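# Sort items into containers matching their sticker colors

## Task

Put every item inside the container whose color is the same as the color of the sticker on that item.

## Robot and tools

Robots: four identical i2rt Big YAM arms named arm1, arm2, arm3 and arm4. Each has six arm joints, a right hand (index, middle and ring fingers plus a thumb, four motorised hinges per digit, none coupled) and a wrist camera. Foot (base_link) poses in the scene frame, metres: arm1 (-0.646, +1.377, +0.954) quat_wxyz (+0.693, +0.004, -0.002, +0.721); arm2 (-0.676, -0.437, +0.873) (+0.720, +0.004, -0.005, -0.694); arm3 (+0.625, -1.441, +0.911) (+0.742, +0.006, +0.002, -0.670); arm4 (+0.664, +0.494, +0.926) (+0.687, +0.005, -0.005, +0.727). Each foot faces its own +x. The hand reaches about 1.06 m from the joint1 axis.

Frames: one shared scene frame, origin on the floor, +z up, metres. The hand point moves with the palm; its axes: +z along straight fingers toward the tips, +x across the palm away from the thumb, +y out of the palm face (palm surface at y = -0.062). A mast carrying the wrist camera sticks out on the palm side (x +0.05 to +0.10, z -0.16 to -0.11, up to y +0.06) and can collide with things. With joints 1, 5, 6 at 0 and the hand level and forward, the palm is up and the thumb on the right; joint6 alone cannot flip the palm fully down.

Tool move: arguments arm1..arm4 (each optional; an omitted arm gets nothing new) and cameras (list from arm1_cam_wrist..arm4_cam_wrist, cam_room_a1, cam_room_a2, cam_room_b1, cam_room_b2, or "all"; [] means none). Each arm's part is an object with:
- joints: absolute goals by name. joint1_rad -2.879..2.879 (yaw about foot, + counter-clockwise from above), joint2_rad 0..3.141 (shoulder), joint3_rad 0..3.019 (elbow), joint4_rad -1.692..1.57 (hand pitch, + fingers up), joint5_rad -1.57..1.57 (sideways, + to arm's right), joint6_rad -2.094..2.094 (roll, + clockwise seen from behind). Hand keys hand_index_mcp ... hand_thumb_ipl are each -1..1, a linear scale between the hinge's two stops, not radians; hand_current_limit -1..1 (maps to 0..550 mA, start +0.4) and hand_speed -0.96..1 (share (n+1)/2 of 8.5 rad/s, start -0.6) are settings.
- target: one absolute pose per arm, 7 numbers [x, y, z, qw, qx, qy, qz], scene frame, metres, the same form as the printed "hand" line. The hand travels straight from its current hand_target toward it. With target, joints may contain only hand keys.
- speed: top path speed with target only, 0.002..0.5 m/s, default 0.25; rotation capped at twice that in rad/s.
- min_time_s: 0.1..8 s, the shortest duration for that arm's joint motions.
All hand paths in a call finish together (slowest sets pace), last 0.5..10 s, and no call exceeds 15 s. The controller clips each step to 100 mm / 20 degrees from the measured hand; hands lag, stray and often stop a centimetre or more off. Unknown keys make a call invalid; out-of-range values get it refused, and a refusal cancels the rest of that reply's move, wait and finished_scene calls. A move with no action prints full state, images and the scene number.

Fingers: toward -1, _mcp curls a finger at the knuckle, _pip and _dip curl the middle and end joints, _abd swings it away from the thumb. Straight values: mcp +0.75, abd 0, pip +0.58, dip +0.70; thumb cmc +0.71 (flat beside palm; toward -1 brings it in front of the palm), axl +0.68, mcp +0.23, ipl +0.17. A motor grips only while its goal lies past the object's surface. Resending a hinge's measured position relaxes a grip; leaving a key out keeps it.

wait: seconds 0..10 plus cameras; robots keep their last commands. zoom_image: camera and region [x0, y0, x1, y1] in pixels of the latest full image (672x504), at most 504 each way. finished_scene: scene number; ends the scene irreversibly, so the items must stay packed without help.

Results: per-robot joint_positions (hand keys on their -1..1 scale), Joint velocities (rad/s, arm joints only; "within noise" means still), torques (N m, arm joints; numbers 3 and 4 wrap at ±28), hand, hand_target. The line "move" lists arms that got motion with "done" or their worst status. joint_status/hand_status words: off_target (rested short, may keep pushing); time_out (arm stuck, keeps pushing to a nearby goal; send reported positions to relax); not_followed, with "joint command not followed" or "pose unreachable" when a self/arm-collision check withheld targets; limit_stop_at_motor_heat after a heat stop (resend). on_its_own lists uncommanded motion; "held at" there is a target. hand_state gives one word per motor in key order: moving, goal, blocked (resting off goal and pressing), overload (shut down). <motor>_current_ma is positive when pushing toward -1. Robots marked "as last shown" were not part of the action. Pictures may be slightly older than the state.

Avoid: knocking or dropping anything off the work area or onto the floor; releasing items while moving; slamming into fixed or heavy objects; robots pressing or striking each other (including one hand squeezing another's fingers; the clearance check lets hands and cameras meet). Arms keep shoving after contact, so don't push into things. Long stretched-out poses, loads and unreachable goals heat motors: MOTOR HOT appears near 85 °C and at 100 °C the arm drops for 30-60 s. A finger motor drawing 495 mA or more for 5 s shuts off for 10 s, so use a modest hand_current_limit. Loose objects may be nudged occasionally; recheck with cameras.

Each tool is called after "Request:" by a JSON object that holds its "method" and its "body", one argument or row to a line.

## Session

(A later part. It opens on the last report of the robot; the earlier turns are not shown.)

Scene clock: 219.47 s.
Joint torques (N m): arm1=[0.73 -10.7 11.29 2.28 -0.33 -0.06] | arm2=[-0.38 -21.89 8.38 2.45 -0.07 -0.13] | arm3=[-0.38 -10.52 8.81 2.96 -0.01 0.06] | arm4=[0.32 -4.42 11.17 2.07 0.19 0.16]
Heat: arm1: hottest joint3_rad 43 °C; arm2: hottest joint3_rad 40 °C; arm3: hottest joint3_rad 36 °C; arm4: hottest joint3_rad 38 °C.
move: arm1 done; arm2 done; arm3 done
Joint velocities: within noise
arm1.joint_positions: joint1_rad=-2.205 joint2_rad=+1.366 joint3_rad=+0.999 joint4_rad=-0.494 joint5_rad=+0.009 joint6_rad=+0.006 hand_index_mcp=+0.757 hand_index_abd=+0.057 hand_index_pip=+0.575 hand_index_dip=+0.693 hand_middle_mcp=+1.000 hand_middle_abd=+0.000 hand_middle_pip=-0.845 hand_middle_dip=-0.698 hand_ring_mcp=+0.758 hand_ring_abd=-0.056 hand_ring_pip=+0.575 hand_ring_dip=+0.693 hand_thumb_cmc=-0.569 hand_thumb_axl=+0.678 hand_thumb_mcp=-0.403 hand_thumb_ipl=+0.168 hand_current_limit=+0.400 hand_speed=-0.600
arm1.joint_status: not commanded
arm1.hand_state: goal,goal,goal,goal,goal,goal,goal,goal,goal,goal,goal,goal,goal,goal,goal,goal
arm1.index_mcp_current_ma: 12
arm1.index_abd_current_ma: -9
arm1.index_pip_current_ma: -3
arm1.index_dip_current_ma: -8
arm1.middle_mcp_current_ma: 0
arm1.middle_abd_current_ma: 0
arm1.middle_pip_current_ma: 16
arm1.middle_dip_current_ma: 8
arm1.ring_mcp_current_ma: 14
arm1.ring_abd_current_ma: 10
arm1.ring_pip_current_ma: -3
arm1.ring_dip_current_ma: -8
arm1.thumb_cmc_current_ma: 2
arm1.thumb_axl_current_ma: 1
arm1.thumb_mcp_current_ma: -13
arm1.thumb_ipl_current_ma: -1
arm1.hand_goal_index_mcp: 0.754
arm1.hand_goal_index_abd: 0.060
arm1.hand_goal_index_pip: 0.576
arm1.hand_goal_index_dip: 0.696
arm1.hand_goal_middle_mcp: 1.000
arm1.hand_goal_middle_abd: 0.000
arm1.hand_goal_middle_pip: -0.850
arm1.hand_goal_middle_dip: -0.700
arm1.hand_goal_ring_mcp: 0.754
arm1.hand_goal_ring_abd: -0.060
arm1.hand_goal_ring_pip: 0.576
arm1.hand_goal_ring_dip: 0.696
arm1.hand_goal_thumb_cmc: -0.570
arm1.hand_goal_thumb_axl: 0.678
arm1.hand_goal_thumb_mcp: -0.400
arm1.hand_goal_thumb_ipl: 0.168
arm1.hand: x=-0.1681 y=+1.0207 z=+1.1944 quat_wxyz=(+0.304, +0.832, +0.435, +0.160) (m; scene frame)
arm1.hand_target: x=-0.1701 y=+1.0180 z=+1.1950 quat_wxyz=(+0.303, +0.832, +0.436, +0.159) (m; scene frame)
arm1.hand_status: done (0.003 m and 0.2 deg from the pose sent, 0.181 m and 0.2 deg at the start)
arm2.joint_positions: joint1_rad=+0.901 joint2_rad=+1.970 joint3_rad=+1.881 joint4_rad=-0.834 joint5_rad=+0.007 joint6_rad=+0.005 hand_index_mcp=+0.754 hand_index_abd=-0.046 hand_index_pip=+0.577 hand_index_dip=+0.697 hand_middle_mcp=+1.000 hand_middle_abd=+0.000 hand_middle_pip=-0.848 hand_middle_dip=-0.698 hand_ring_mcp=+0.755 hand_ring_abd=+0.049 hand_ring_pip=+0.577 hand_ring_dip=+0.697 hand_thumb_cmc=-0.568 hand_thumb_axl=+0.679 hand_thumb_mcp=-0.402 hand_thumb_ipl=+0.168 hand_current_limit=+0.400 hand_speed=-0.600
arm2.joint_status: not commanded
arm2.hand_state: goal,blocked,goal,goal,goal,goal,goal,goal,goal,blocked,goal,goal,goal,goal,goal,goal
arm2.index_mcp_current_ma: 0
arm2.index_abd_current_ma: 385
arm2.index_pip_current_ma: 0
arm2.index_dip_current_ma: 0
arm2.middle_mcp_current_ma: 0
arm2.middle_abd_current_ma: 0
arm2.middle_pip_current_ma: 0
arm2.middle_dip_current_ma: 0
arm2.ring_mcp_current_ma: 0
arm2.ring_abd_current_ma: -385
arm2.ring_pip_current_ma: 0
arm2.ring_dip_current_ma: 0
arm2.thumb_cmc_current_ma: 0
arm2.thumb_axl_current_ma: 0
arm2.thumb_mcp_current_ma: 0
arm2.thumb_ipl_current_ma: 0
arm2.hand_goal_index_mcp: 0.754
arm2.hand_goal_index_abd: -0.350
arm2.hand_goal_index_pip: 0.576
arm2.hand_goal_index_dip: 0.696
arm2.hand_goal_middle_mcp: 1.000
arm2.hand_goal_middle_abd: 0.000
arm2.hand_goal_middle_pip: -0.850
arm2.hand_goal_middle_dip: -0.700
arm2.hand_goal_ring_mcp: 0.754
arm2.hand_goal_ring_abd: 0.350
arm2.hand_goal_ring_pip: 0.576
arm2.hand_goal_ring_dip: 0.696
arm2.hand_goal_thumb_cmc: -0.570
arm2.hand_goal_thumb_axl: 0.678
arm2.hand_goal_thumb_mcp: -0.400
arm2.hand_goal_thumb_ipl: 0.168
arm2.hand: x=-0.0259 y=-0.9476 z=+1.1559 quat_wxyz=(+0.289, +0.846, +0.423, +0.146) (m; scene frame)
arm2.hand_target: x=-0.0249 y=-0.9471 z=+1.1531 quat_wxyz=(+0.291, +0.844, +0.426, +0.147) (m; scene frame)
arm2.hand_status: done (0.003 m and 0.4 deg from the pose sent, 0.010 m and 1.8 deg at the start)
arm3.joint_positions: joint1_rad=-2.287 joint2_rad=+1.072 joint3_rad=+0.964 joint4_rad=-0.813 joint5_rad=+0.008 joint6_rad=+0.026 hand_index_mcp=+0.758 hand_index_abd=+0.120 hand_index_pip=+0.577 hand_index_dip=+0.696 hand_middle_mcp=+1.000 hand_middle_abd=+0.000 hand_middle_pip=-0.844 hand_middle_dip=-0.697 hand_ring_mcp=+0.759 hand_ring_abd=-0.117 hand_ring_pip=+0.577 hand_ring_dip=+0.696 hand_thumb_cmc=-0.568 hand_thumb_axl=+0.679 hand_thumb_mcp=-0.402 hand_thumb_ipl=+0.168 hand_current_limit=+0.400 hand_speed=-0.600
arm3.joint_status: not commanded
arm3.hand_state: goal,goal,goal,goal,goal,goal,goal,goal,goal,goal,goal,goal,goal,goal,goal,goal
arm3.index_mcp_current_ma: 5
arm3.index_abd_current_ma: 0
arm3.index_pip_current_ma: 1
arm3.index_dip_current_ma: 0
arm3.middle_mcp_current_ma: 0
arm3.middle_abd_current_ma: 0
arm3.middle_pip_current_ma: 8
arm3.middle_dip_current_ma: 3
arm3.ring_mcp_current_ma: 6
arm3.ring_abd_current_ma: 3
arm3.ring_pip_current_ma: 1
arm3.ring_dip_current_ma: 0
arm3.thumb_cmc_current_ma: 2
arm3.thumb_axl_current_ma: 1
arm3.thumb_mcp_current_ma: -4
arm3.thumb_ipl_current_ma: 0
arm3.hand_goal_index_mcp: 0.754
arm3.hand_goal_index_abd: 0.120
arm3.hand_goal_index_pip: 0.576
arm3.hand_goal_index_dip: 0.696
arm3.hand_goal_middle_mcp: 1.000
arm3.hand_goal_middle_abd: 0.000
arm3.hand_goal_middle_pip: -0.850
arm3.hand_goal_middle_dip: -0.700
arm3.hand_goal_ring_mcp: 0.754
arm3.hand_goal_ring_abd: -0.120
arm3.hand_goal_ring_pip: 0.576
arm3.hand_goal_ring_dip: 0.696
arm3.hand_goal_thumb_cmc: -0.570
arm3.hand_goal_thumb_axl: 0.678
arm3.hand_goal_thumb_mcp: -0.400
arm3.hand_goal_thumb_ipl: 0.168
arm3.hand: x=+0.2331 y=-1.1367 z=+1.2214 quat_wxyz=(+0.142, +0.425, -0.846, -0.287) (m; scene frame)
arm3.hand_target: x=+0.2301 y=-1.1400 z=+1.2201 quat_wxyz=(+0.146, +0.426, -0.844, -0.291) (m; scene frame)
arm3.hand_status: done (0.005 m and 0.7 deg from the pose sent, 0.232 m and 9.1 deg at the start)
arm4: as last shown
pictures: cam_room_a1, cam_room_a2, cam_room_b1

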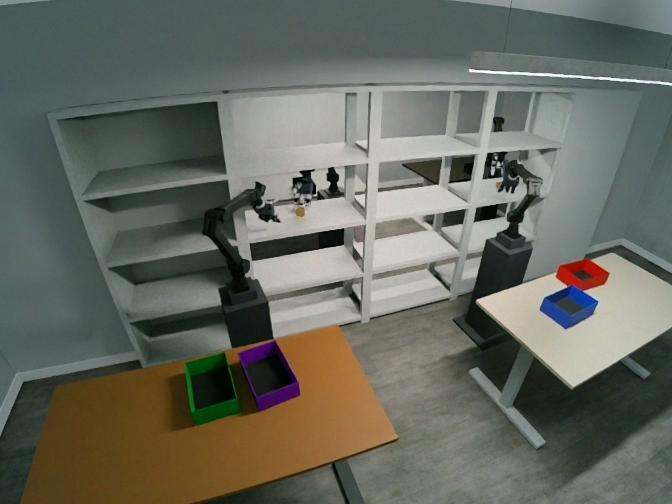

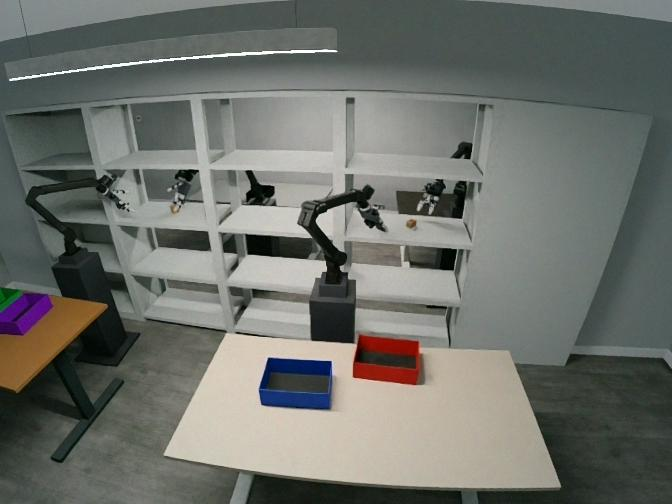

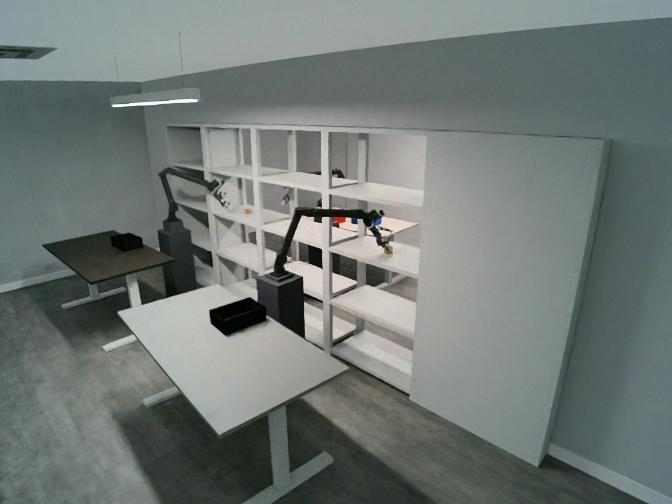

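Request:
{"method": "move", "body": {
  "arm2": {"joints": {"hand_index_abd": 0.1, "hand_ring_abd": -0.1}},
  "arm1": {"target": [-0.31, 1.12, 1.22, 0.3030, 0.8324, 0.4361, 0.1588], "speed": 0.2},
  "arm4": {"target": [0.100, 0.880, 1.205, 0.1588, 0.4361, -0.8324, -0.3030], "speed": 0.2}
}}

Request:
{"method": "move", "body": {
  "arm2": {"target": [-0.16, -0.85, 1.21, 0.2907, 0.8444, 0.4256, 0.1465], "speed": 0.15},
  "arm4": {"target": [0.0675, 0.933, 1.195, 0.1588, 0.4361, -0.8324, -0.3030], "speed": 0.12},
  "cameras": ["arm4_cam_wrist", "cam_room_a1"]
}}

Request:
{"method": "zoom_image", "body": {
  "camera": "cam_room_a1",
  "region": [260, 160, 350, 240]
}}

Request:
{"method": "move", "body": {
  "arm2": {"target": [-0.33, -0.72, 1.24, 0.2907, 0.8444, 0.4256, 0.1465], "speed": 0.2},
  "arm4": {"target": [0.000, 0.967, 1.178, 0.1588, 0.4361, -0.8324, -0.3030], "speed": 0.08},
  "arm3": {"target": [0.085, -0.970, 1.20, 0.1465, 0.4256, -0.8444, -0.2907], "speed": 0.2},
  "cameras": ["arm3_cam_wrist", "arm4_cam_wrist"]
}}

Request:
{"method": "zoom_image", "body": {
  "camera": "arm3_cam_wrist",
  "region": [160, 0, 460, 200]
}}

Request:
{"method": "zoom_image", "body": {
  "camera": "arm4_cam_wrist",
  "region": [160, 0, 460, 200]
}}

Scene clock: 246.93 s.
Joint torques (N m): arm1=[1.79 -3.19 11.85 2.13 -0.02 0.09] | arm2=[-0.5 -22.07 9.55 2.41 -0.06 -0.13] | arm3=[-0.38 -10.52 8.81 2.96 -0.01 0.07] | arm4=[-2.32 -13.57 14.45 1.8 -0.09 -0.05]
Heat: arm1: hottest joint3_rad 44 °C; arm2: hottest joint3_rad 37 °C; arm3: hottest joint3_rad 37 °C; arm4: hottest joint3_rad 40 °C.
move: arm1 done; arm2 done; arm4 off_target
Joint velocities: within noise
arm1.joint_positions: joint1_rad=-2.201 joint2_rad=+0.828 joint3_rad=+0.688 joint4_rad=-0.712 joint5_rad=+0.014 joint6_rad=+0.006 hand_index_mcp=+0.758 hand_index_abd=+0.057 hand_index_pip=+0.575 hand_index_dip=+0.693 hand_middle_mcp=+1.000 hand_middle_abd=+0.000 hand_middle_pip=-0.845 hand_middle_dip=-0.698 hand_ring_mcp=+0.758 hand_ring_abd=-0.056 hand_ring_pip=+0.575 hand_ring_dip=+0.693 hand_thumb_cmc=-0.569 hand_thumb_axl=+0.678 hand_thumb_mcp=-0.403 hand_thumb_ipl=+0.168 hand_current_limit=+0.400 hand_speed=-0.600
arm1.joint_status: not commanded
arm1.hand_state: goal,goal,goal,goal,goal,goal,goal,goal,goal,goal,goal,goal,goal,goal,goal,goal
arm1.index_mcp_current_ma: 12
arm1.index_abd_current_ma: -9
arm1.index_pip_current_ma: -3
arm1.index_dip_current_ma: -8
arm1.middle_mcp_current_ma: 0
arm1.middle_abd_current_ma: 0
arm1.middle_pip_current_ma: 16
arm1.middle_dip_current_ma: 8
arm1.ring_mcp_current_ma: 14
arm1.ring_abd_current_ma: 10
arm1.ring_pip_current_ma: -3
arm1.ring_dip_current_ma: -8
arm1.thumb_cmc_current_ma: 2
arm1.thumb_axl_current_ma: 1
arm1.thumb_mcp_current_ma: -13
arm1.thumb_ipl_current_ma: -1
arm1.hand_goal_index_mcp: 0.754
arm1.hand_goal_index_abd: 0.060
arm1.hand_goal_index_pip: 0.576
arm1.hand_goal_index_dip: 0.696
arm1.hand_goal_middle_mcp: 1.000
arm1.hand_goal_middle_abd: 0.000
arm1.hand_goal_middle_pip: -0.850
arm1.hand_goal_middle_dip: -0.700
arm1.hand_goal_ring_mcp: 0.754
arm1.hand_goal_ring_abd: -0.060
arm1.hand_goal_ring_pip: 0.576
arm1.hand_goal_ring_dip: 0.696
arm1.hand_goal_thumb_cmc: -0.570
arm1.hand_goal_thumb_axl: 0.678
arm1.hand_goal_thumb_mcp: -0.400
arm1.hand_goal_thumb_ipl: 0.168
arm1.hand: x=-0.3106 y=+1.1181 z=+1.2220 quat_wxyz=(+0.308, +0.830, +0.436, +0.161) (m; scene frame)
arm1.hand_target: x=-0.3100 y=+1.1200 z=+1.2201 quat_wxyz=(+0.303, +0.832, +0.436, +0.159) (m; scene frame)
arm1.hand_status: done (0.003 m and 0.7 deg from the pose sent, 0.175 m and 0.2 deg at the start)
arm2.joint_positions: joint1_rad=+0.901 joint2_rad=+1.972 joint3_rad=+1.867 joint4_rad=-0.834 joint5_rad=+0.007 joint6_rad=+0.005 hand_index_mcp=+0.757 hand_index_abd=+0.097 hand_index_pip=+0.577 hand_index_dip=+0.697 hand_middle_mcp=+1.000 hand_middle_abd=+0.000 hand_middle_pip=-0.848 hand_middle_dip=-0.698 hand_ring_mcp=+0.757 hand_ring_abd=-0.097 hand_ring_pip=+0.577 hand_ring_dip=+0.697 hand_thumb_cmc=-0.568 hand_thumb_axl=+0.679 hand_thumb_mcp=-0.402 hand_thumb_ipl=+0.168 hand_current_limit=+0.400 hand_speed=-0.600
arm2.joint_status: all done
arm2.hand_state: goal,goal,goal,goal,goal,goal,goal,goal,goal,goal,goal,goal,goal,goal,goal,goal
arm2.index_mcp_current_ma: 0
arm2.index_abd_current_ma: 0
arm2.index_pip_current_ma: 0
arm2.index_dip_current_ma: 0
arm2.middle_mcp_current_ma: 0
arm2.middle_abd_current_ma: 0
arm2.middle_pip_current_ma: 0
arm2.middle_dip_current_ma: 0
arm2.ring_mcp_current_ma: 0
arm2.ring_abd_current_ma: 0
arm2.ring_pip_current_ma: 0
arm2.ring_dip_current_ma: 0
arm2.thumb_cmc_current_ma: 0
arm2.thumb_axl_current_ma: 0
arm2.thumb_mcp_current_ma: 0
arm2.thumb_ipl_current_ma: 0
arm2.hand_goal_index_mcp: 0.754
arm2.hand_goal_index_abd: 0.100
arm2.hand_goal_index_pip: 0.576
arm2.hand_goal_index_dip: 0.696
arm2.hand_goal_middle_mcp: 1.000
arm2.hand_goal_middle_abd: 0.000
arm2.hand_goal_middle_pip: -0.850
arm2.hand_goal_middle_dip: -0.700
arm2.hand_goal_ring_mcp: 0.754
arm2.hand_goal_ring_abd: -0.100
arm2.hand_goal_ring_pip: 0.576
arm2.hand_goal_ring_dip: 0.696
arm2.hand_goal_thumb_cmc: -0.570
arm2.hand_goal_thumb_axl: 0.678
arm2.hand_goal_thumb_mcp: -0.400
arm2.hand_goal_thumb_ipl: 0.168
arm2.hand: x=-0.0279 y=-0.9461 z=+1.1458 quat_wxyz=(+0.282, +0.849, +0.424, +0.143) (m; scene frame)
arm2.hand_target: x=-0.0249 y=-0.9471 z=+1.1529 quat_wxyz=(+0.291, +0.844, +0.426, +0.146) (m; scene frame)
arm2.hand_status: not commanded
arm3: as last shown
arm4.joint_positions: joint1_rad=+0.967 joint2_rad=+1.575 joint3_rad=+1.269 joint4_rad=-0.632 joint5_rad=+0.023 joint6_rad=+0.051 hand_index_mcp=+0.758 hand_index_abd=+0.121 hand_index_pip=+0.577 hand_index_dip=+0.696 hand_middle_mcp=+1.000 hand_middle_abd=+0.001 hand_middle_pip=-0.845 hand_middle_dip=-0.698 hand_ring_mcp=+0.758 hand_ring_abd=-0.117 hand_ring_pip=+0.577 hand_ring_dip=+0.696 hand_thumb_cmc=-0.567 hand_thumb_axl=+0.679 hand_thumb_mcp=-0.402 hand_thumb_ipl=+0.168 hand_current_limit=+0.400 hand_speed=-0.600
arm4.joint_status: not commanded
arm4.hand_state: goal,goal,goal,goal,goal,goal,goal,goal,goal,goal,goal,goal,goal,goal,goal,goal
arm4.index_mcp_current_ma: 20
arm4.index_abd_current_ma: 3
arm4.index_pip_current_ma: 3
arm4.index_dip_current_ma: 0
arm4.middle_mcp_current_ma: -1
arm4.middle_abd_current_ma: 3
arm4.middle_pip_current_ma: 24
arm4.middle_dip_current_ma: 11
arm4.ring_mcp_current_ma: 23
arm4.ring_abd_current_ma: 14
arm4.ring_pip_current_ma: 3
arm4.ring_dip_current_ma: 0
arm4.thumb_cmc_current_ma: 14
arm4.thumb_axl_current_ma: 8
arm4.thumb_mcp_current_ma: -14
arm4.thumb_ipl_current_ma: -2
arm4.hand_goal_index_mcp: 0.754
arm4.hand_goal_index_abd: 0.120
arm4.hand_goal_index_pip: 0.576
arm4.hand_goal_index_dip: 0.696
arm4.hand_goal_middle_mcp: 1.000
arm4.hand_goal_middle_abd: 0.000
arm4.hand_goal_middle_pip: -0.850
arm4.hand_goal_middle_dip: -0.700
arm4.hand_goal_ring_mcp: 0.754
arm4.hand_goal_ring_abd: -0.120
arm4.hand_goal_ring_pip: 0.576
arm4.hand_goal_ring_dip: 0.696
arm4.hand_goal_thumb_cmc: -0.570
arm4.hand_goal_thumb_axl: 0.678
arm4.hand_goal_thumb_mcp: -0.400
arm4.hand_goal_thumb_ipl: 0.168
arm4.hand: x=+0.1088 y=+0.8654 z=+1.1761 quat_wxyz=(-0.147, -0.442, +0.840, +0.280) (m; scene frame)
arm4.hand_target: x=+0.1016 y=+0.8791 z=+1.2052 quat_wxyz=(-0.159, -0.436, +0.832, +0.303) (m; scene frame)
arm4.hand_status: off_target (0.034 m and 3.2 deg from the pose sent, 0.247 m and 1.5 deg at the start)
pictures: none

Scene clock: 248.67 s.
Joint torques (N m): arm1=[2.08 -3.49 11.88 2.1 -0.03 0.09] | arm2=[-0.62 -15.79 9.43 1.66 -0.14 -0.16] | arm3=[-0.38 -10.52 8.81 2.96 -0.01 0.06] | arm4=[-2.26 -14.8 14.72 1.4 -0.11 -0.03]
Heat: arm1: hottest joint3_rad 44 °C; arm2: hottest joint3_rad 37 °C; arm3: hottest joint3_rad 37 °C; arm4: hottest joint3_rad 40 °C.
move: arm2 done; arm4 off_target
Joint velocities: within noise
arm1, arm3: as last shown
arm2.joint_positions: joint1_rad=+0.901 joint2_rad=+1.518 joint3_rad=+1.403 joint4_rad=-0.814 joint5_rad=+0.007 joint6_rad=+0.004 hand_index_mcp=+0.757 hand_index_abd=+0.097 hand_index_pip=+0.575 hand_index_dip=+0.696 hand_middle_mcp=+1.000 hand_middle_abd=+0.000 hand_middle_pip=-0.851 hand_middle_dip=-0.698 hand_ring_mcp=+0.758 hand_ring_abd=-0.097 hand_ring_pip=+0.577 hand_ring_dip=+0.697 hand_thumb_cmc=-0.568 hand_thumb_axl=+0.679 hand_thumb_mcp=-0.402 hand_thumb_ipl=+0.168 hand_current_limit=+0.400 hand_speed=-0.600
arm2.joint_status: not commanded
arm2.hand_state: goal,goal,goal,goal,goal,goal,goal,goal,goal,goal,goal,goal,goal,goal,goal,goal
arm2.index_mcp_current_ma: 0
arm2.index_abd_current_ma: 0
arm2.index_pip_current_ma: 0
arm2.index_dip_current_ma: 0
arm2.middle_mcp_current_ma: 0
arm2.middle_abd_current_ma: 0
arm2.middle_pip_current_ma: 0
arm2.middle_dip_current_ma: 0
arm2.ring_mcp_current_ma: 0
arm2.ring_abd_current_ma: 0
arm2.ring_pip_current_ma: 0
arm2.ring_dip_current_ma: 0
arm2.thumb_cmc_current_ma: 0
arm2.thumb_axl_current_ma: 0
arm2.thumb_mcp_current_ma: 0
arm2.thumb_ipl_current_ma: 0
arm2.hand_goal_index_mcp: 0.754
arm2.hand_goal_index_abd: 0.100
arm2.hand_goal_index_pip: 0.576
arm2.hand_goal_index_dip: 0.696
arm2.hand_goal_middle_mcp: 1.000
arm2.hand_goal_middle_abd: 0.000
arm2.hand_goal_middle_pip: -0.850
arm2.hand_goal_middle_dip: -0.700
arm2.hand_goal_ring_mcp: 0.754
arm2.hand_goal_ring_abd: -0.100
arm2.hand_goal_ring_pip: 0.576
arm2.hand_goal_ring_dip: 0.696
arm2.hand_goal_thumb_cmc: -0.570
arm2.hand_goal_thumb_axl: 0.678
arm2.hand_goal_thumb_mcp: -0.400
arm2.hand_goal_thumb_ipl: 0.168
arm2.hand: x=-0.1584 y=-0.8504 z=+1.2022 quat_wxyz=(+0.286, +0.847, +0.424, +0.145) (m; scene frame)
arm2.hand_target: x=-0.1600 y=-0.8500 z=+1.2099 quat_wxyz=(+0.291, +0.844, +0.426, +0.146) (m; scene frame)
arm2.hand_status: done (0.008 m and 0.6 deg from the pose sent, 0.176 m and 1.2 deg at the start)
arm4.joint_positions: joint1_rad=+0.918 joint2_rad=+1.713 joint3_rad=+1.427 joint4_rad=-0.632 joint5_rad=-0.008 joint6_rad=+0.014 hand_index_mcp=+0.758 hand_index_abd=+0.121 hand_index_pip=+0.577 hand_index_dip=+0.696 hand_middle_mcp=+1.000 hand_middle_abd=+0.001 hand_middle_pip=-0.845 hand_middle_dip=-0.698 hand_ring_mcp=+0.758 hand_ring_abd=-0.117 hand_ring_pip=+0.577 hand_ring_dip=+0.696 hand_thumb_cmc=-0.567 hand_thumb_axl=+0.679 hand_thumb_mcp=-0.402 hand_thumb_ipl=+0.168 hand_current_limit=+0.400 hand_speed=-0.600
arm4.joint_status: not commanded
arm4.hand_state: goal,goal,goal,goal,goal,goal,goal,goal,goal,goal,goal,goal,goal,goal,goal,goal
arm4.index_mcp_current_ma: 20
arm4.index_abd_current_ma: 3
arm4.index_pip_current_ma: 3
arm4.index_dip_current_ma: 0
arm4.middle_mcp_current_ma: -1
arm4.middle_abd_current_ma: 3
arm4.middle_pip_current_ma: 24
arm4.middle_dip_current_ma: 11
arm4.ring_mcp_current_ma: 23
arm4.ring_abd_current_ma: 14
arm4.ring_pip_current_ma: 3
arm4.ring_dip_current_ma: 0
arm4.thumb_cmc_current_ma: 14
arm4.thumb_axl_current_ma: 8
arm4.thumb_mcp_current_ma: -14
arm4.thumb_ipl_current_ma: -2
arm4.hand_goal_index_mcp: 0.754
arm4.hand_goal_index_abd: 0.120
arm4.hand_goal_index_pip: 0.576
arm4.hand_goal_index_dip: 0.696
arm4.hand_goal_middle_mcp: 1.000
arm4.hand_goal_middle_abd: 0.000
arm4.hand_goal_middle_pip: -0.850
arm4.hand_goal_middle_dip: -0.700
arm4.hand_goal_ring_mcp: 0.754
arm4.hand_goal_ring_abd: -0.120
arm4.hand_goal_ring_pip: 0.576
arm4.hand_goal_ring_dip: 0.696
arm4.hand_goal_thumb_cmc: -0.570
arm4.hand_goal_thumb_axl: 0.678
arm4.hand_goal_thumb_mcp: -0.400
arm4.hand_goal_thumb_ipl: 0.168
arm4.hand: x=+0.0752 y=+0.9177 z=+1.1749 quat_wxyz=(-0.153, -0.440, +0.837, +0.287) (m; scene frame)
arm4.hand_target: x=+0.0686 y=+0.9321 z=+1.1951 quat_wxyz=(-0.159, -0.436, +0.832, +0.303) (m; scene frame)
arm4.hand_status: off_target (0.026 m and 2.1 deg from the pose sent, 0.082 m and 3.2 deg at the start)
pictures: arm4_cam_wrist, cam_room_a1
camera_calibration:
arm4_cam_wrist: T_world_to_cam=[[0.00395911, 0.910558, 0.413361, -1.29251], [0.956304, -0.124294, 0.264638, -0.319965], [0.292347, 0.394251, -0.871263, 0.768479], [0, 0, 0, 1]] pos_world=[0.0864384, 0.834161, 1.2885]

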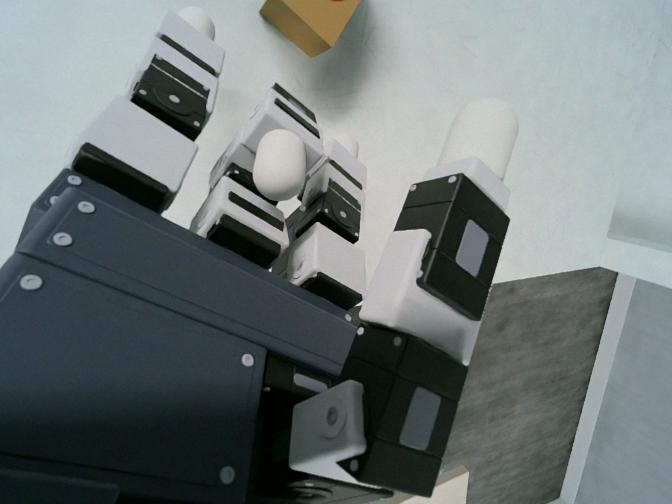

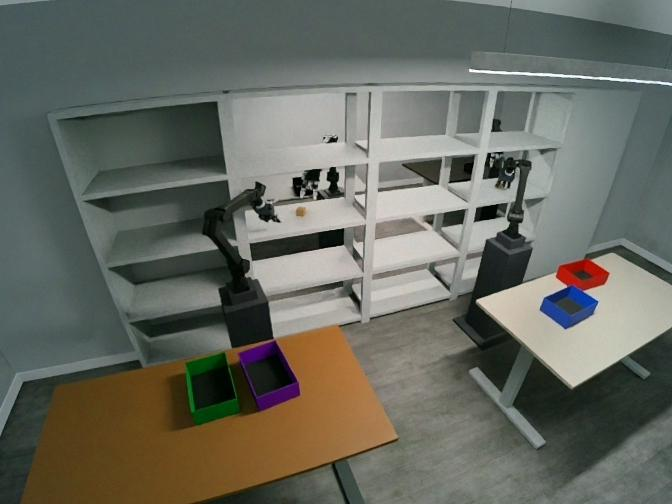

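Scaled by 5.600 from the camera's 672x504 image, which has a finer 960x720 frame.

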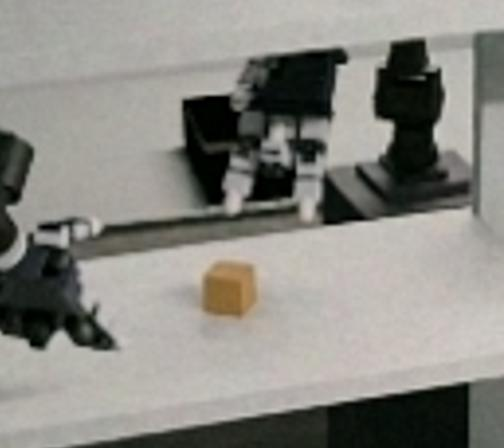

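Scene clock: 250.50 s.
Joint torques (N m): arm1=[1.85 -3.49 11.88 2.06 -0.01 0.1] | arm2=[-0.21 -4.84 9.5 1.52 0.11 -0.06] | arm3=[-2.08 -20.95 13.42 2 -0.27 -0.07] | arm4=[-0.67 -18.14 14.91 1.09 0.14 0.1]
Heat: arm1: hottest joint3_rad 44 °C; arm2: hottest joint3_rad 37 °C; arm3: hottest joint3_rad 37 °C; arm4: hottest joint3_rad 40 °C.
move: arm2 done; arm3 off_target; arm4 off_target
Joint velocities: within noise
arm1: as last shown
arm2.joint_positions: joint1_rad=+0.905 joint2_rad=+0.931 joint3_rad=+1.012 joint4_rad=-0.992 joint5_rad=+0.009 joint6_rad=+0.004 hand_index_mcp=+0.757 hand_index_abd=+0.097 hand_index_pip=+0.575 hand_index_dip=+0.696 hand_middle_mcp=+1.000 hand_middle_abd=+0.000 hand_middle_pip=-0.851 hand_middle_dip=-0.698 hand_ring_mcp=+0.758 hand_ring_abd=-0.097 hand_ring_pip=+0.577 hand_ring_dip=+0.697 hand_thumb_cmc=-0.568 hand_thumb_axl=+0.679 hand_thumb_mcp=-0.402 hand_thumb_ipl=+0.168 hand_current_limit=+0.400 hand_speed=-0.600
arm2.joint_status: not commanded
arm2.hand_state: goal,goal,goal,goal,goal,goal,goal,goal,goal,goal,goal,goal,goal,goal,goal,goal
arm2.index_mcp_current_ma: 0
arm2.index_abd_current_ma: 0
arm2.index_pip_current_ma: 0
arm2.index_dip_current_ma: 0
arm2.middle_mcp_current_ma: 0
arm2.middle_abd_current_ma: 0
arm2.middle_pip_current_ma: 0
arm2.middle_dip_current_ma: 0
arm2.ring_mcp_current_ma: 0
arm2.ring_abd_current_ma: 0
arm2.ring_pip_current_ma: 0
arm2.ring_dip_current_ma: 0
arm2.thumb_cmc_current_ma: 0
arm2.thumb_axl_current_ma: 0
arm2.thumb_mcp_current_ma: 0
arm2.thumb_ipl_current_ma: 0
arm2.hand_goal_index_mcp: 0.754
arm2.hand_goal_index_abd: 0.100
arm2.hand_goal_index_pip: 0.576
arm2.hand_goal_index_dip: 0.696
arm2.hand_goal_middle_mcp: 1.000
arm2.hand_goal_middle_abd: 0.000
arm2.hand_goal_middle_pip: -0.850
arm2.hand_goal_middle_dip: -0.700
arm2.hand_goal_ring_mcp: 0.754
arm2.hand_goal_ring_abd: -0.100
arm2.hand_goal_ring_pip: 0.576
arm2.hand_goal_ring_dip: 0.696
arm2.hand_goal_thumb_cmc: -0.570
arm2.hand_goal_thumb_axl: 0.678
arm2.hand_goal_thumb_mcp: -0.400
arm2.hand_goal_thumb_ipl: 0.168
arm2.hand: x=-0.3318 y=-0.7215 z=+1.2412 quat_wxyz=(+0.294, +0.844, +0.424, +0.148) (m; scene frame)
arm2.hand_target: x=-0.3300 y=-0.7199 z=+1.2400 quat_wxyz=(+0.291, +0.844, +0.426, +0.147) (m; scene frame)
arm2.hand_status: done (0.003 m and 0.5 deg from the pose sent, 0.219 m and 0.6 deg at the start)
arm3.joint_positions: joint1_rad=-2.373 joint2_rad=+1.644 joint3_rad=+1.407 joint4_rad=-0.720 joint5_rad=-0.052 joint6_rad=-0.041 hand_index_mcp=+0.758 hand_index_abd=+0.120 hand_index_pip=+0.577 hand_index_dip=+0.696 hand_middle_mcp=+1.000 hand_middle_abd=+0.000 hand_middle_pip=-0.844 hand_middle_dip=-0.697 hand_ring_mcp=+0.759 hand_ring_abd=-0.117 hand_ring_pip=+0.577 hand_ring_dip=+0.696 hand_thumb_cmc=-0.568 hand_thumb_axl=+0.679 hand_thumb_mcp=-0.403 hand_thumb_ipl=+0.168 hand_current_limit=+0.400 hand_speed=-0.600
arm3.joint_status: not commanded
arm3.hand_state: goal,goal,goal,goal,goal,goal,goal,goal,goal,goal,goal,goal,goal,goal,goal,goal
arm3.index_mcp_current_ma: 5
arm3.index_abd_current_ma: 0
arm3.index_pip_current_ma: 1
arm3.index_dip_current_ma: 0
arm3.middle_mcp_current_ma: 0
arm3.middle_abd_current_ma: 0
arm3.middle_pip_current_ma: 8
arm3.middle_dip_current_ma: 3
arm3.ring_mcp_current_ma: 6
arm3.ring_abd_current_ma: 3
arm3.ring_pip_current_ma: 1
arm3.ring_dip_current_ma: 0
arm3.thumb_cmc_current_ma: 2
arm3.thumb_axl_current_ma: 1
arm3.thumb_mcp_current_ma: -4
arm3.thumb_ipl_current_ma: 0
arm3.hand_goal_index_mcp: 0.754
arm3.hand_goal_index_abd: 0.120
arm3.hand_goal_index_pip: 0.576
arm3.hand_goal_index_dip: 0.696
arm3.hand_goal_middle_mcp: 1.000
arm3.hand_goal_middle_abd: 0.000
arm3.hand_goal_middle_pip: -0.850
arm3.hand_goal_middle_dip: -0.700
arm3.hand_goal_ring_mcp: 0.754
arm3.hand_goal_ring_abd: -0.120
arm3.hand_goal_ring_pip: 0.576
arm3.hand_goal_ring_dip: 0.696
arm3.hand_goal_thumb_cmc: -0.570
arm3.hand_goal_thumb_axl: 0.678
arm3.hand_goal_thumb_mcp: -0.400
arm3.hand_goal_thumb_ipl: 0.168
arm3.hand: x=+0.0942 y=-0.9839 z=+1.1741 quat_wxyz=(+0.140, +0.428, -0.851, -0.270) (m; scene frame)
arm3.hand_target: x=+0.0864 y=-0.9712 z=+1.2000 quat_wxyz=(+0.146, +0.425, -0.844, -0.291) (m; scene frame)
arm3.hand_status: off_target (0.031 m and 2.6 deg from the pose sent, 0.224 m and 0.7 deg at the start)
arm4.joint_positions: joint1_rad=+0.918 joint2_rad=+1.918 joint3_rad=+1.673 joint4_rad=-0.666 joint5_rad=-0.005 joint6_rad=+0.014 hand_index_mcp=+0.758 hand_index_abd=+0.121 hand_index_pip=+0.577 hand_index_dip=+0.696 hand_middle_mcp=+1.000 hand_middle_abd=+0.001 hand_middle_pip=-0.845 hand_middle_dip=-0.698 hand_ring_mcp=+0.758 hand_ring_abd=-0.117 hand_ring_pip=+0.577 hand_ring_dip=+0.696 hand_thumb_cmc=-0.567 hand_thumb_axl=+0.679 hand_thumb_mcp=-0.402 hand_thumb_ipl=+0.168 hand_current_limit=+0.400 hand_speed=-0.600
arm4.joint_status: not commanded
arm4.hand_state: goal,goal,goal,goal,goal,goal,goal,goal,goal,goal,goal,goal,goal,goal,goal,goal
arm4.index_mcp_current_ma: 20
arm4.index_abd_current_ma: 3
arm4.index_pip_current_ma: 3
arm4.index_dip_current_ma: 0
arm4.middle_mcp_current_ma: -1
arm4.middle_abd_current_ma: 3
arm4.middle_pip_current_ma: 24
arm4.middle_dip_current_ma: 11
arm4.ring_mcp_current_ma: 23
arm4.ring_abd_current_ma: 14
arm4.ring_pip_current_ma: 3
arm4.ring_dip_current_ma: 0
arm4.thumb_cmc_current_ma: 14
arm4.thumb_axl_current_ma: 8
arm4.thumb_mcp_current_ma: -14
arm4.thumb_ipl_current_ma: -2
arm4.hand_goal_index_mcp: 0.754
arm4.hand_goal_index_abd: 0.120
arm4.hand_goal_index_pip: 0.576
arm4.hand_goal_index_dip: 0.696
arm4.hand_goal_middle_mcp: 1.000
arm4.hand_goal_middle_abd: 0.000
arm4.hand_goal_middle_pip: -0.850
arm4.hand_goal_middle_dip: -0.700
arm4.hand_goal_ring_mcp: 0.754
arm4.hand_goal_ring_abd: -0.120
arm4.hand_goal_ring_pip: 0.576
arm4.hand_goal_ring_dip: 0.696
arm4.hand_goal_thumb_cmc: -0.570
arm4.hand_goal_thumb_axl: 0.678
arm4.hand_goal_thumb_mcp: -0.400
arm4.hand_goal_thumb_ipl: 0.168
arm4.hand: x=+0.0120 y=+0.9615 z=+1.1600 quat_wxyz=(-0.153, -0.439, +0.836, +0.291) (m; scene frame)
arm4.hand_target: x=+0.0009 y=+0.9661 z=+1.1782 quat_wxyz=(-0.159, -0.436, +0.832, +0.303) (m; scene frame)
arm4.hand_status: off_target (0.022 m and 1.7 deg from the pose sent, 0.090 m and 2.1 deg at the start)
pictures: arm3_cam_wrist, arm4_cam_wrist
camera_calibration:
arm3_cam_wrist: T_world_to_cam=[[0.0747229, 0.93272, 0.352775, 0.531351], [0.945064, -0.179131, 0.273435, -0.636194], [0.318231, 0.312963, -0.894865, 1.45012], [0, 0, 0, 1]] pos_world=[0.100068, -1.0634, 1.28417]
arm4_cam_wrist: T_world_to_cam=[[0.0076403, 0.908016, 0.418866, -1.33009], [0.957115, -0.127954, 0.259919, -0.241172], [0.289606, 0.398917, -0.870054, 0.750851], [0, 0, 0, 1]] pos_world=[0.0235408, 0.877357, 1.27309]

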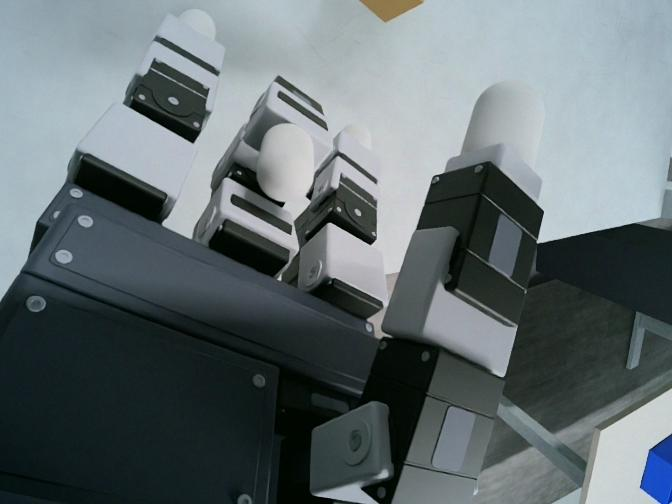

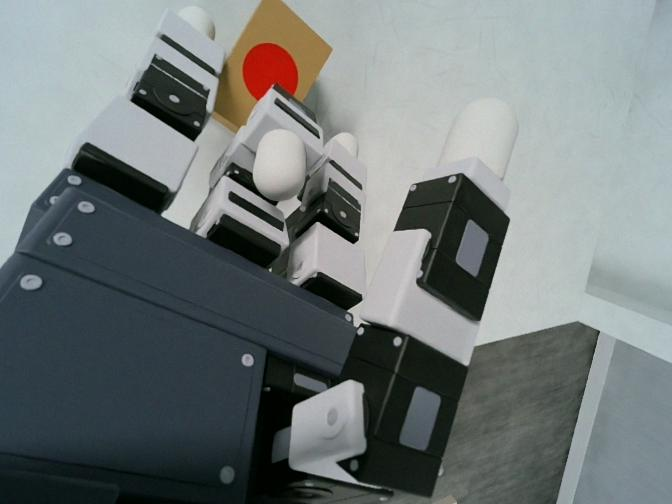

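Scaled by 1.680 from the camera's 672x504 image, which has a finer 960x720 frame.

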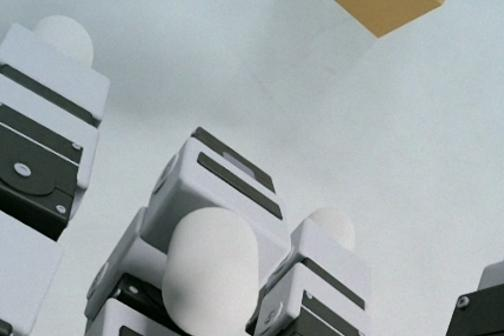

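Scaled by 1.680 from the camera's 672x504 image, which has a finer 960x720 frame.

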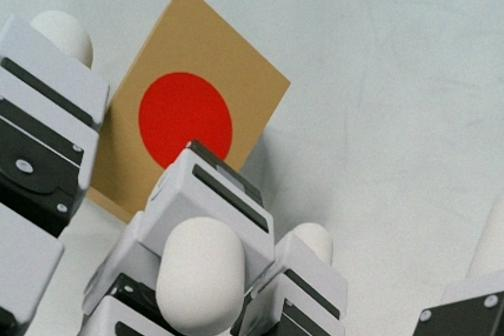

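Request:
{"method": "move", "body": {
  "arm4": {"target": [-0.009, 0.9605, 1.170, 0.1588, 0.4361, -0.8324, -0.3030], "speed": 0.05},
  "arm3": {"target": [0.0553, -0.934, 1.198, 0.1465, 0.4256, -0.8444, -0.2907], "speed": 0.12},
  "arm1": {"joints": {"joint2_rad": 0.75, "joint3_rad": 1.1, "joint4_rad": -1.4}, "min_time_s": 3},
  "arm2": {"joints": {"joint2_rad": 0.75, "joint3_rad": 1.1, "joint4_rad": -1.4}, "min_time_s": 3}
}}

Request:
{"method": "move", "body": {
  "arm4": {"joints": {"hand_index_abd": -0.4, "hand_ring_abd": 0.4}},
  "arm3": {"target": [-0.001, -0.8925, 1.168, 0.1465, 0.4256, -0.8444, -0.2907], "speed": 0.08},
  "cameras": ["arm3_cam_wrist", "arm4_cam_wrist"]
}}

Request:
{"method": "zoom_image", "body": {
  "camera": "arm3_cam_wrist",
  "region": [160, 0, 460, 200]
}}

Scene clock: 284.60 s.
Joint torques (N m): arm1=[1.9 -2.78 15.32 1.69 -0.03 0.11] | arm2=[-0.03 -2.55 13.18 1.14 0.11 -0.07] | arm3=[-2.14 -22.65 13.45 1.48 -0.28 -0.07] | arm4=[0.5 -17.67 14.93 1.66 0.14 0.15]
Heat: arm1: hottest joint3_rad 42 °C; arm2: hottest joint3_rad 36 °C; arm3: hottest joint3_rad 43 °C; arm4: hottest joint3_rad 43 °C.
move: arm1 done; arm2 done; arm3 off_target; arm4 off_target
Joint velocities: within noise
arm1.joint_positions: joint1_rad=-2.201 joint2_rad=+0.756 joint3_rad=+1.050 joint4_rad=-1.388 joint5_rad=+0.014 joint6_rad=+0.006 hand_index_mcp=+0.758 hand_index_abd=+0.057 hand_index_pip=+0.575 hand_index_dip=+0.693 hand_middle_mcp=+1.000 hand_middle_abd=+0.000 hand_middle_pip=-0.845 hand_middle_dip=-0.698 hand_ring_mcp=+0.758 hand_ring_abd=-0.056 hand_ring_pip=+0.575 hand_ring_dip=+0.693 hand_thumb_cmc=-0.569 hand_thumb_axl=+0.678 hand_thumb_mcp=-0.403 hand_thumb_ipl=+0.168 hand_current_limit=+0.400 hand_speed=-0.600
arm1.joint_status: all done
arm1.hand_state: goal,goal,goal,goal,goal,goal,goal,goal,goal,goal,goal,goal,goal,goal,goal,goal
arm1.index_mcp_current_ma: 12
arm1.index_abd_current_ma: -9
arm1.index_pip_current_ma: -3
arm1.index_dip_current_ma: -8
arm1.middle_mcp_current_ma: 0
arm1.middle_abd_current_ma: 0
arm1.middle_pip_current_ma: 16
arm1.middle_dip_current_ma: 8
arm1.ring_mcp_current_ma: 14
arm1.ring_abd_current_ma: 10
arm1.ring_pip_current_ma: -3
arm1.ring_dip_current_ma: -8
arm1.thumb_cmc_current_ma: 2
arm1.thumb_axl_current_ma: 1
arm1.thumb_mcp_current_ma: -13
arm1.thumb_ipl_current_ma: -1
arm1.hand_goal_index_mcp: 0.754
arm1.hand_goal_index_abd: 0.060
arm1.hand_goal_index_pip: 0.576
arm1.hand_goal_index_dip: 0.696
arm1.hand_goal_middle_mcp: 1.000
arm1.hand_goal_middle_abd: 0.000
arm1.hand_goal_middle_pip: -0.850
arm1.hand_goal_middle_dip: -0.700
arm1.hand_goal_ring_mcp: 0.754
arm1.hand_goal_ring_abd: -0.060
arm1.hand_goal_ring_pip: 0.576
arm1.hand_goal_ring_dip: 0.696
arm1.hand_goal_thumb_cmc: -0.570
arm1.hand_goal_thumb_axl: 0.678
arm1.hand_goal_thumb_mcp: -0.400
arm1.hand_goal_thumb_ipl: 0.168
arm1.hand: x=-0.3712 y=+1.1582 z=+1.3204 quat_wxyz=(+0.206, +0.861, +0.453, +0.106) (m; scene frame)
arm1.hand_target: x=-0.3709 y=+1.1596 z=+1.3476 quat_wxyz=(+0.225, +0.856, +0.450, +0.116) (m; scene frame)
arm1.hand_status: not commanded
arm2.joint_positions: joint1_rad=+0.905 joint2_rad=+0.757 joint3_rad=+1.042 joint4_rad=-1.391 joint5_rad=+0.010 joint6_rad=+0.004 hand_index_mcp=+0.757 hand_index_abd=+0.097 hand_index_pip=+0.575 hand_index_dip=+0.696 hand_middle_mcp=+1.000 hand_middle_abd=+0.000 hand_middle_pip=-0.851 hand_middle_dip=-0.698 hand_ring_mcp=+0.758 hand_ring_abd=-0.097 hand_ring_pip=+0.577 hand_ring_dip=+0.697 hand_thumb_cmc=-0.568 hand_thumb_axl=+0.679 hand_thumb_mcp=-0.402 hand_thumb_ipl=+0.168 hand_current_limit=+0.400 hand_speed=-0.600
arm2.joint_status: all done
arm2.hand_state: goal,goal,goal,goal,goal,goal,goal,goal,goal,goal,goal,goal,goal,goal,goal,goal
arm2.index_mcp_current_ma: 0
arm2.index_abd_current_ma: 0
arm2.index_pip_current_ma: 0
arm2.index_dip_current_ma: 0
arm2.middle_mcp_current_ma: 0
arm2.middle_abd_current_ma: 0
arm2.middle_pip_current_ma: 0
arm2.middle_dip_current_ma: 0
arm2.ring_mcp_current_ma: 0
arm2.ring_abd_current_ma: 0
arm2.ring_pip_current_ma: 0
arm2.ring_dip_current_ma: 0
arm2.thumb_cmc_current_ma: 0
arm2.thumb_axl_current_ma: 0
arm2.thumb_mcp_current_ma: 0
arm2.thumb_ipl_current_ma: 0
arm2.hand_goal_index_mcp: 0.754
arm2.hand_goal_index_abd: 0.100
arm2.hand_goal_index_pip: 0.576
arm2.hand_goal_index_dip: 0.696
arm2.hand_goal_middle_mcp: 1.000
arm2.hand_goal_middle_abd: 0.000
arm2.hand_goal_middle_pip: -0.850
arm2.hand_goal_middle_dip: -0.700
arm2.hand_goal_ring_mcp: 0.754
arm2.hand_goal_ring_abd: -0.100
arm2.hand_goal_ring_pip: 0.576
arm2.hand_goal_ring_dip: 0.696
arm2.hand_goal_thumb_cmc: -0.570
arm2.hand_goal_thumb_axl: 0.678
arm2.hand_goal_thumb_mcp: -0.400
arm2.hand_goal_thumb_ipl: 0.168
arm2.hand: x=-0.4153 y=-0.6606 z=+1.2418 quat_wxyz=(+0.211, +0.868, +0.437, +0.106) (m; scene frame)
arm2.hand_target: x=-0.4146 y=-0.6594 z=+1.2743 quat_wxyz=(+0.235, +0.861, +0.435, +0.118) (m; scene frame)
arm2.hand_status: not commanded
arm3.joint_positions: joint1_rad=-2.386 joint2_rad=+1.758 joint3_rad=+1.562 joint4_rad=-0.740 joint5_rad=-0.061 joint6_rad=-0.052 hand_index_mcp=+0.758 hand_index_abd=+0.120 hand_index_pip=+0.577 hand_index_dip=+0.696 hand_middle_mcp=+1.000 hand_middle_abd=+0.000 hand_middle_pip=-0.844 hand_middle_dip=-0.697 hand_ring_mcp=+0.759 hand_ring_abd=-0.117 hand_ring_pip=+0.577 hand_ring_dip=+0.696 hand_thumb_cmc=-0.568 hand_thumb_axl=+0.679 hand_thumb_mcp=-0.403 hand_thumb_ipl=+0.168 hand_current_limit=+0.400 hand_speed=-0.600
arm3.joint_status: not commanded
arm3.hand_state: goal,goal,goal,goal,goal,goal,goal,goal,goal,goal,goal,goal,goal,goal,goal,goal
arm3.index_mcp_current_ma: 5
arm3.index_abd_current_ma: 0
arm3.index_pip_current_ma: 1
arm3.index_dip_current_ma: 0
arm3.middle_mcp_current_ma: 0
arm3.middle_abd_current_ma: 0
arm3.middle_pip_current_ma: 8
arm3.middle_dip_current_ma: 3
arm3.ring_mcp_current_ma: 6
arm3.ring_abd_current_ma: 3
arm3.ring_pip_current_ma: 1
arm3.ring_dip_current_ma: 0
arm3.thumb_cmc_current_ma: 2
arm3.thumb_axl_current_ma: 1
arm3.thumb_mcp_current_ma: -4
arm3.thumb_ipl_current_ma: 0
arm3.hand_goal_index_mcp: 0.754
arm3.hand_goal_index_abd: 0.120
arm3.hand_goal_index_pip: 0.576
arm3.hand_goal_index_dip: 0.696
arm3.hand_goal_middle_mcp: 1.000
arm3.hand_goal_middle_abd: 0.000
arm3.hand_goal_middle_pip: -0.850
arm3.hand_goal_middle_dip: -0.700
arm3.hand_goal_ring_mcp: 0.754
arm3.hand_goal_ring_abd: -0.120
arm3.hand_goal_ring_pip: 0.576
arm3.hand_goal_ring_dip: 0.696
arm3.hand_goal_thumb_cmc: -0.570
arm3.hand_goal_thumb_axl: 0.678
arm3.hand_goal_thumb_mcp: -0.400
arm3.hand_goal_thumb_ipl: 0.168
arm3.hand: x=+0.0620 y=-0.9470 z=+1.1817 quat_wxyz=(+0.144, +0.427, -0.848, -0.280) (m; scene frame)
arm3.hand_target: x=+0.0563 y=-0.9347 z=+1.1979 quat_wxyz=(+0.146, +0.425, -0.844, -0.291) (m; scene frame)
arm3.hand_status: off_target (0.022 m and 1.3 deg from the pose sent, 0.068 m and 2.6 deg at the start)
arm4.joint_positions: joint1_rad=+0.922 joint2_rad=+1.926 joint3_rad=+1.674 joint4_rad=-0.666 joint5_rad=+0.006 joint6_rad=+0.022 hand_index_mcp=+0.758 hand_index_abd=+0.121 hand_index_pip=+0.577 hand_index_dip=+0.696 hand_middle_mcp=+1.000 hand_middle_abd=+0.001 hand_middle_pip=-0.845 hand_middle_dip=-0.698 hand_ring_mcp=+0.756 hand_ring_abd=-0.116 hand_ring_pip=+0.576 hand_ring_dip=+0.696 hand_thumb_cmc=-0.567 hand_thumb_axl=+0.679 hand_thumb_mcp=-0.402 hand_thumb_ipl=+0.168 hand_current_limit=+0.400 hand_speed=-0.600
arm4.joint_status: not commanded
arm4.hand_state: goal,goal,goal,goal,goal,goal,goal,goal,goal,goal,goal,goal,goal,goal,goal,goal
arm4.index_mcp_current_ma: 20
arm4.index_abd_current_ma: 3
arm4.index_pip_current_ma: 3
arm4.index_dip_current_ma: 0
arm4.middle_mcp_current_ma: -1
arm4.middle_abd_current_ma: 3
arm4.middle_pip_current_ma: 24
arm4.middle_dip_current_ma: 11
arm4.ring_mcp_current_ma: 11
arm4.ring_abd_current_ma: 15
arm4.ring_pip_current_ma: 1
arm4.ring_dip_current_ma: 0
arm4.thumb_cmc_current_ma: 13
arm4.thumb_axl_current_ma: 8
arm4.thumb_mcp_current_ma: -14
arm4.thumb_ipl_current_ma: -2
arm4.hand_goal_index_mcp: 0.754
arm4.hand_goal_index_abd: 0.120
arm4.hand_goal_index_pip: 0.576
arm4.hand_goal_index_dip: 0.696
arm4.hand_goal_middle_mcp: 1.000
arm4.hand_goal_middle_abd: 0.000
arm4.hand_goal_middle_pip: -0.850
arm4.hand_goal_middle_dip: -0.700
arm4.hand_goal_ring_mcp: 0.754
arm4.hand_goal_ring_abd: -0.120
arm4.hand_goal_ring_pip: 0.576
arm4.hand_goal_ring_dip: 0.696
arm4.hand_goal_thumb_cmc: -0.570
arm4.hand_goal_thumb_axl: 0.678
arm4.hand_goal_thumb_mcp: -0.400
arm4.hand_goal_thumb_ipl: 0.168
arm4.hand: x=+0.0108 y=+0.9611 z=+1.1546 quat_wxyz=(-0.148, -0.436, +0.839, +0.289) (m; scene frame)
arm4.hand_target: x=-0.0078 y=+0.9594 z=+1.1702 quat_wxyz=(-0.159, -0.436, +0.832, +0.303) (m; scene frame)
arm4.hand_status: off_target (0.025 m and 2.1 deg from the pose sent, 0.023 m and 1.7 deg at the start)
pictures: none

Scene clock: 286.13 s.
Joint torques (N m): arm1=[1.9 -2.61 15.38 1.76 -0.01 0.1] | arm2=[-0.03 -2.73 13.16 1.13 0.11 -0.03] | arm3=[-1.38 -25.7 13.75 1.47 -0.1 -0.01] | arm4=[0.32 -17.55 14.8 1.57 0.12 0.15]
Heat: arm1: hottest joint3_rad 43 °C; arm2: hottest joint3_rad 37 °C; arm3: hottest joint3_rad 43 °C; arm4: hottest joint3_rad 43 °C.
move: arm3 off_target; arm4 off_target
Joint velocities: within noise
arm1, arm2: as last shown
arm3.joint_positions: joint1_rad=-2.386 joint2_rad=+1.952 joint3_rad=+1.776 joint4_rad=-0.754 joint5_rad=-0.059 joint6_rad=-0.052 hand_index_mcp=+0.758 hand_index_abd=+0.120 hand_index_pip=+0.577 hand_index_dip=+0.696 hand_middle_mcp=+1.000 hand_middle_abd=+0.000 hand_middle_pip=-0.844 hand_middle_dip=-0.697 hand_ring_mcp=+0.759 hand_ring_abd=-0.117 hand_ring_pip=+0.577 hand_ring_dip=+0.696 hand_thumb_cmc=-0.568 hand_thumb_axl=+0.679 hand_thumb_mcp=-0.403 hand_thumb_ipl=+0.168 hand_current_limit=+0.400 hand_speed=-0.600
arm3.joint_status: not commanded
arm3.hand_state: goal,goal,goal,goal,goal,goal,goal,goal,goal,goal,goal,goal,goal,goal,goal,goal
arm3.index_mcp_current_ma: 5
arm3.index_abd_current_ma: 0
arm3.index_pip_current_ma: 1
arm3.index_dip_current_ma: 0
arm3.middle_mcp_current_ma: 0
arm3.middle_abd_current_ma: 0
arm3.middle_pip_current_ma: 8
arm3.middle_dip_current_ma: 3
arm3.ring_mcp_current_ma: 6
arm3.ring_abd_current_ma: 3
arm3.ring_pip_current_ma: 1
arm3.ring_dip_current_ma: 0
arm3.thumb_cmc_current_ma: 2
arm3.thumb_axl_current_ma: 1
arm3.thumb_mcp_current_ma: -4
arm3.thumb_ipl_current_ma: 0
arm3.hand_goal_index_mcp: 0.754
arm3.hand_goal_index_abd: 0.120
arm3.hand_goal_index_pip: 0.576
arm3.hand_goal_index_dip: 0.696
arm3.hand_goal_middle_mcp: 1.000
arm3.hand_goal_middle_abd: 0.000
arm3.hand_goal_middle_pip: -0.850
arm3.hand_goal_middle_dip: -0.700
arm3.hand_goal_ring_mcp: 0.754
arm3.hand_goal_ring_abd: -0.120
arm3.hand_goal_ring_pip: 0.576
arm3.hand_goal_ring_dip: 0.696
arm3.hand_goal_thumb_cmc: -0.570
arm3.hand_goal_thumb_axl: 0.678
arm3.hand_goal_thumb_mcp: -0.400
arm3.hand_goal_thumb_ipl: 0.168
arm3.hand: x=+0.0103 y=-0.9013 z=+1.1572 quat_wxyz=(+0.144, +0.426, -0.847, -0.283) (m; scene frame)
arm3.hand_target: x=+0.0000 y=-0.8932 z=+1.1680 quat_wxyz=(+0.147, +0.425, -0.844, -0.291) (m; scene frame)
arm3.hand_status: off_target (0.018 m and 1.0 deg from the pose sent, 0.084 m and 1.3 deg at the start)
arm4.joint_positions: joint1_rad=+0.924 joint2_rad=+1.926 joint3_rad=+1.675 joint4_rad=-0.666 joint5_rad=+0.006 joint6_rad=+0.022 hand_index_mcp=+0.760 hand_index_abd=-0.107 hand_index_pip=+0.578 hand_index_dip=+0.696 hand_middle_mcp=+1.000 hand_middle_abd=+0.001 hand_middle_pip=-0.845 hand_middle_dip=-0.698 hand_ring_mcp=+0.754 hand_ring_abd=+0.102 hand_ring_pip=+0.575 hand_ring_dip=+0.696 hand_thumb_cmc=-0.567 hand_thumb_axl=+0.679 hand_thumb_mcp=-0.402 hand_thumb_ipl=+0.168 hand_current_limit=+0.400 hand_speed=-0.600
arm4.joint_status: hand_index_abd off_target (ended at -0.107, target -0.400); hand_ring_abd off_target (ended at +0.102, target +0.400)
arm4.hand_state: goal,blocked,goal,goal,goal,goal,goal,goal,goal,blocked,goal,goal,goal,goal,goal,goal
arm4.index_mcp_current_ma: 29
arm4.index_abd_current_ma: 385
arm4.index_pip_current_ma: 7
arm4.index_dip_current_ma: 0
arm4.middle_mcp_current_ma: -1
arm4.middle_abd_current_ma: 3
arm4.middle_pip_current_ma: 24
arm4.middle_dip_current_ma: 11
arm4.ring_mcp_current_ma: 0
arm4.ring_abd_current_ma: -385
arm4.ring_pip_current_ma: -3
arm4.ring_dip_current_ma: 0
arm4.thumb_cmc_current_ma: 13
arm4.thumb_axl_current_ma: 8
arm4.thumb_mcp_current_ma: -14
arm4.thumb_ipl_current_ma: -2
arm4.hand_goal_index_mcp: 0.754
arm4.hand_goal_index_abd: -0.400
arm4.hand_goal_index_pip: 0.576
arm4.hand_goal_index_dip: 0.696
arm4.hand_goal_middle_mcp: 1.000
arm4.hand_goal_middle_abd: 0.000
arm4.hand_goal_middle_pip: -0.850
arm4.hand_goal_middle_dip: -0.700
arm4.hand_goal_ring_mcp: 0.754
arm4.hand_goal_ring_abd: 0.400
arm4.hand_goal_ring_pip: 0.576
arm4.hand_goal_ring_dip: 0.696
arm4.hand_goal_thumb_cmc: -0.570
arm4.hand_goal_thumb_axl: 0.678
arm4.hand_goal_thumb_mcp: -0.400
arm4.hand_goal_thumb_ipl: 0.168
arm4.hand: x=+0.0099 y=+0.9602 z=+1.1550 quat_wxyz=(-0.149, -0.437, +0.839, +0.289) (m; scene frame)
arm4.hand_target: x=-0.0078 y=+0.9594 z=+1.1701 quat_wxyz=(-0.159, -0.436, +0.832, +0.303) (m; scene frame)
arm4.hand_status: not commanded
pictures: arm3_cam_wrist, arm4_cam_wrist
camera_calibration:
arm3_cam_wrist: T_world_to_cam=[[0.0823311, 0.925786, 0.368973, 0.441345], [0.950408, -0.18435, 0.250481, -0.515628], [0.299912, 0.330052, -0.895052, 1.45167], [0, 0, 0, 1]] pos_world=[0.0183462, -0.982776, 1.26563]
arm4_cam_wrist: T_world_to_cam=[[0.0109133, 0.908152, 0.418499, -1.32646], [0.954416, -0.134305, 0.266557, -0.239526], [0.29828, 0.396513, -0.86822, 0.74777], [0, 0, 0, 1]] pos_world=[0.0200385, 0.875955, 1.2682]

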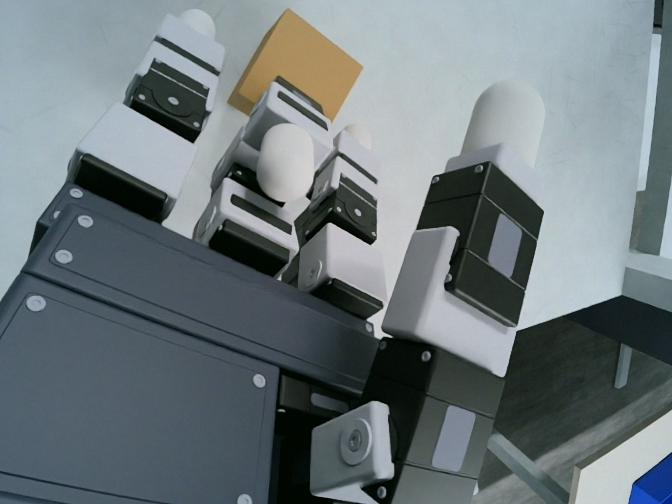

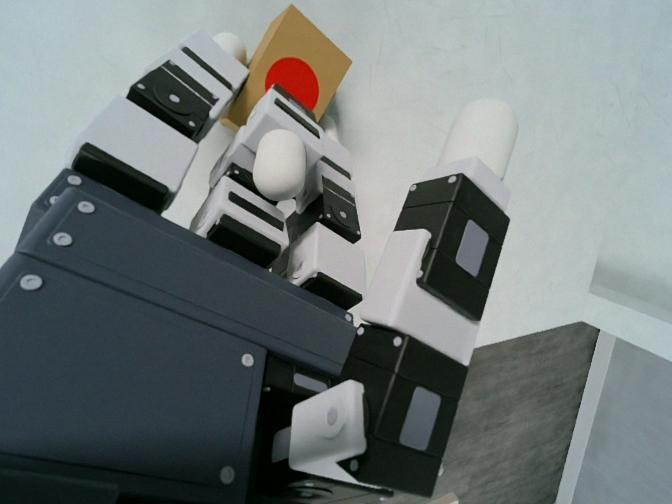

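Scaled by 1.680 from the camera's 672x504 image, which has a finer 960x720 frame.

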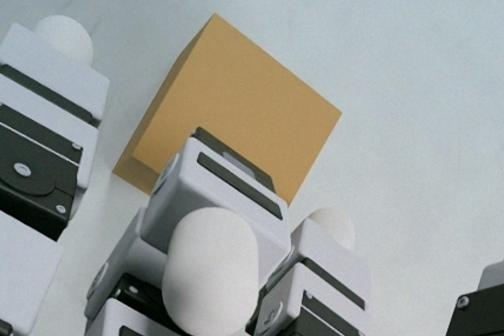

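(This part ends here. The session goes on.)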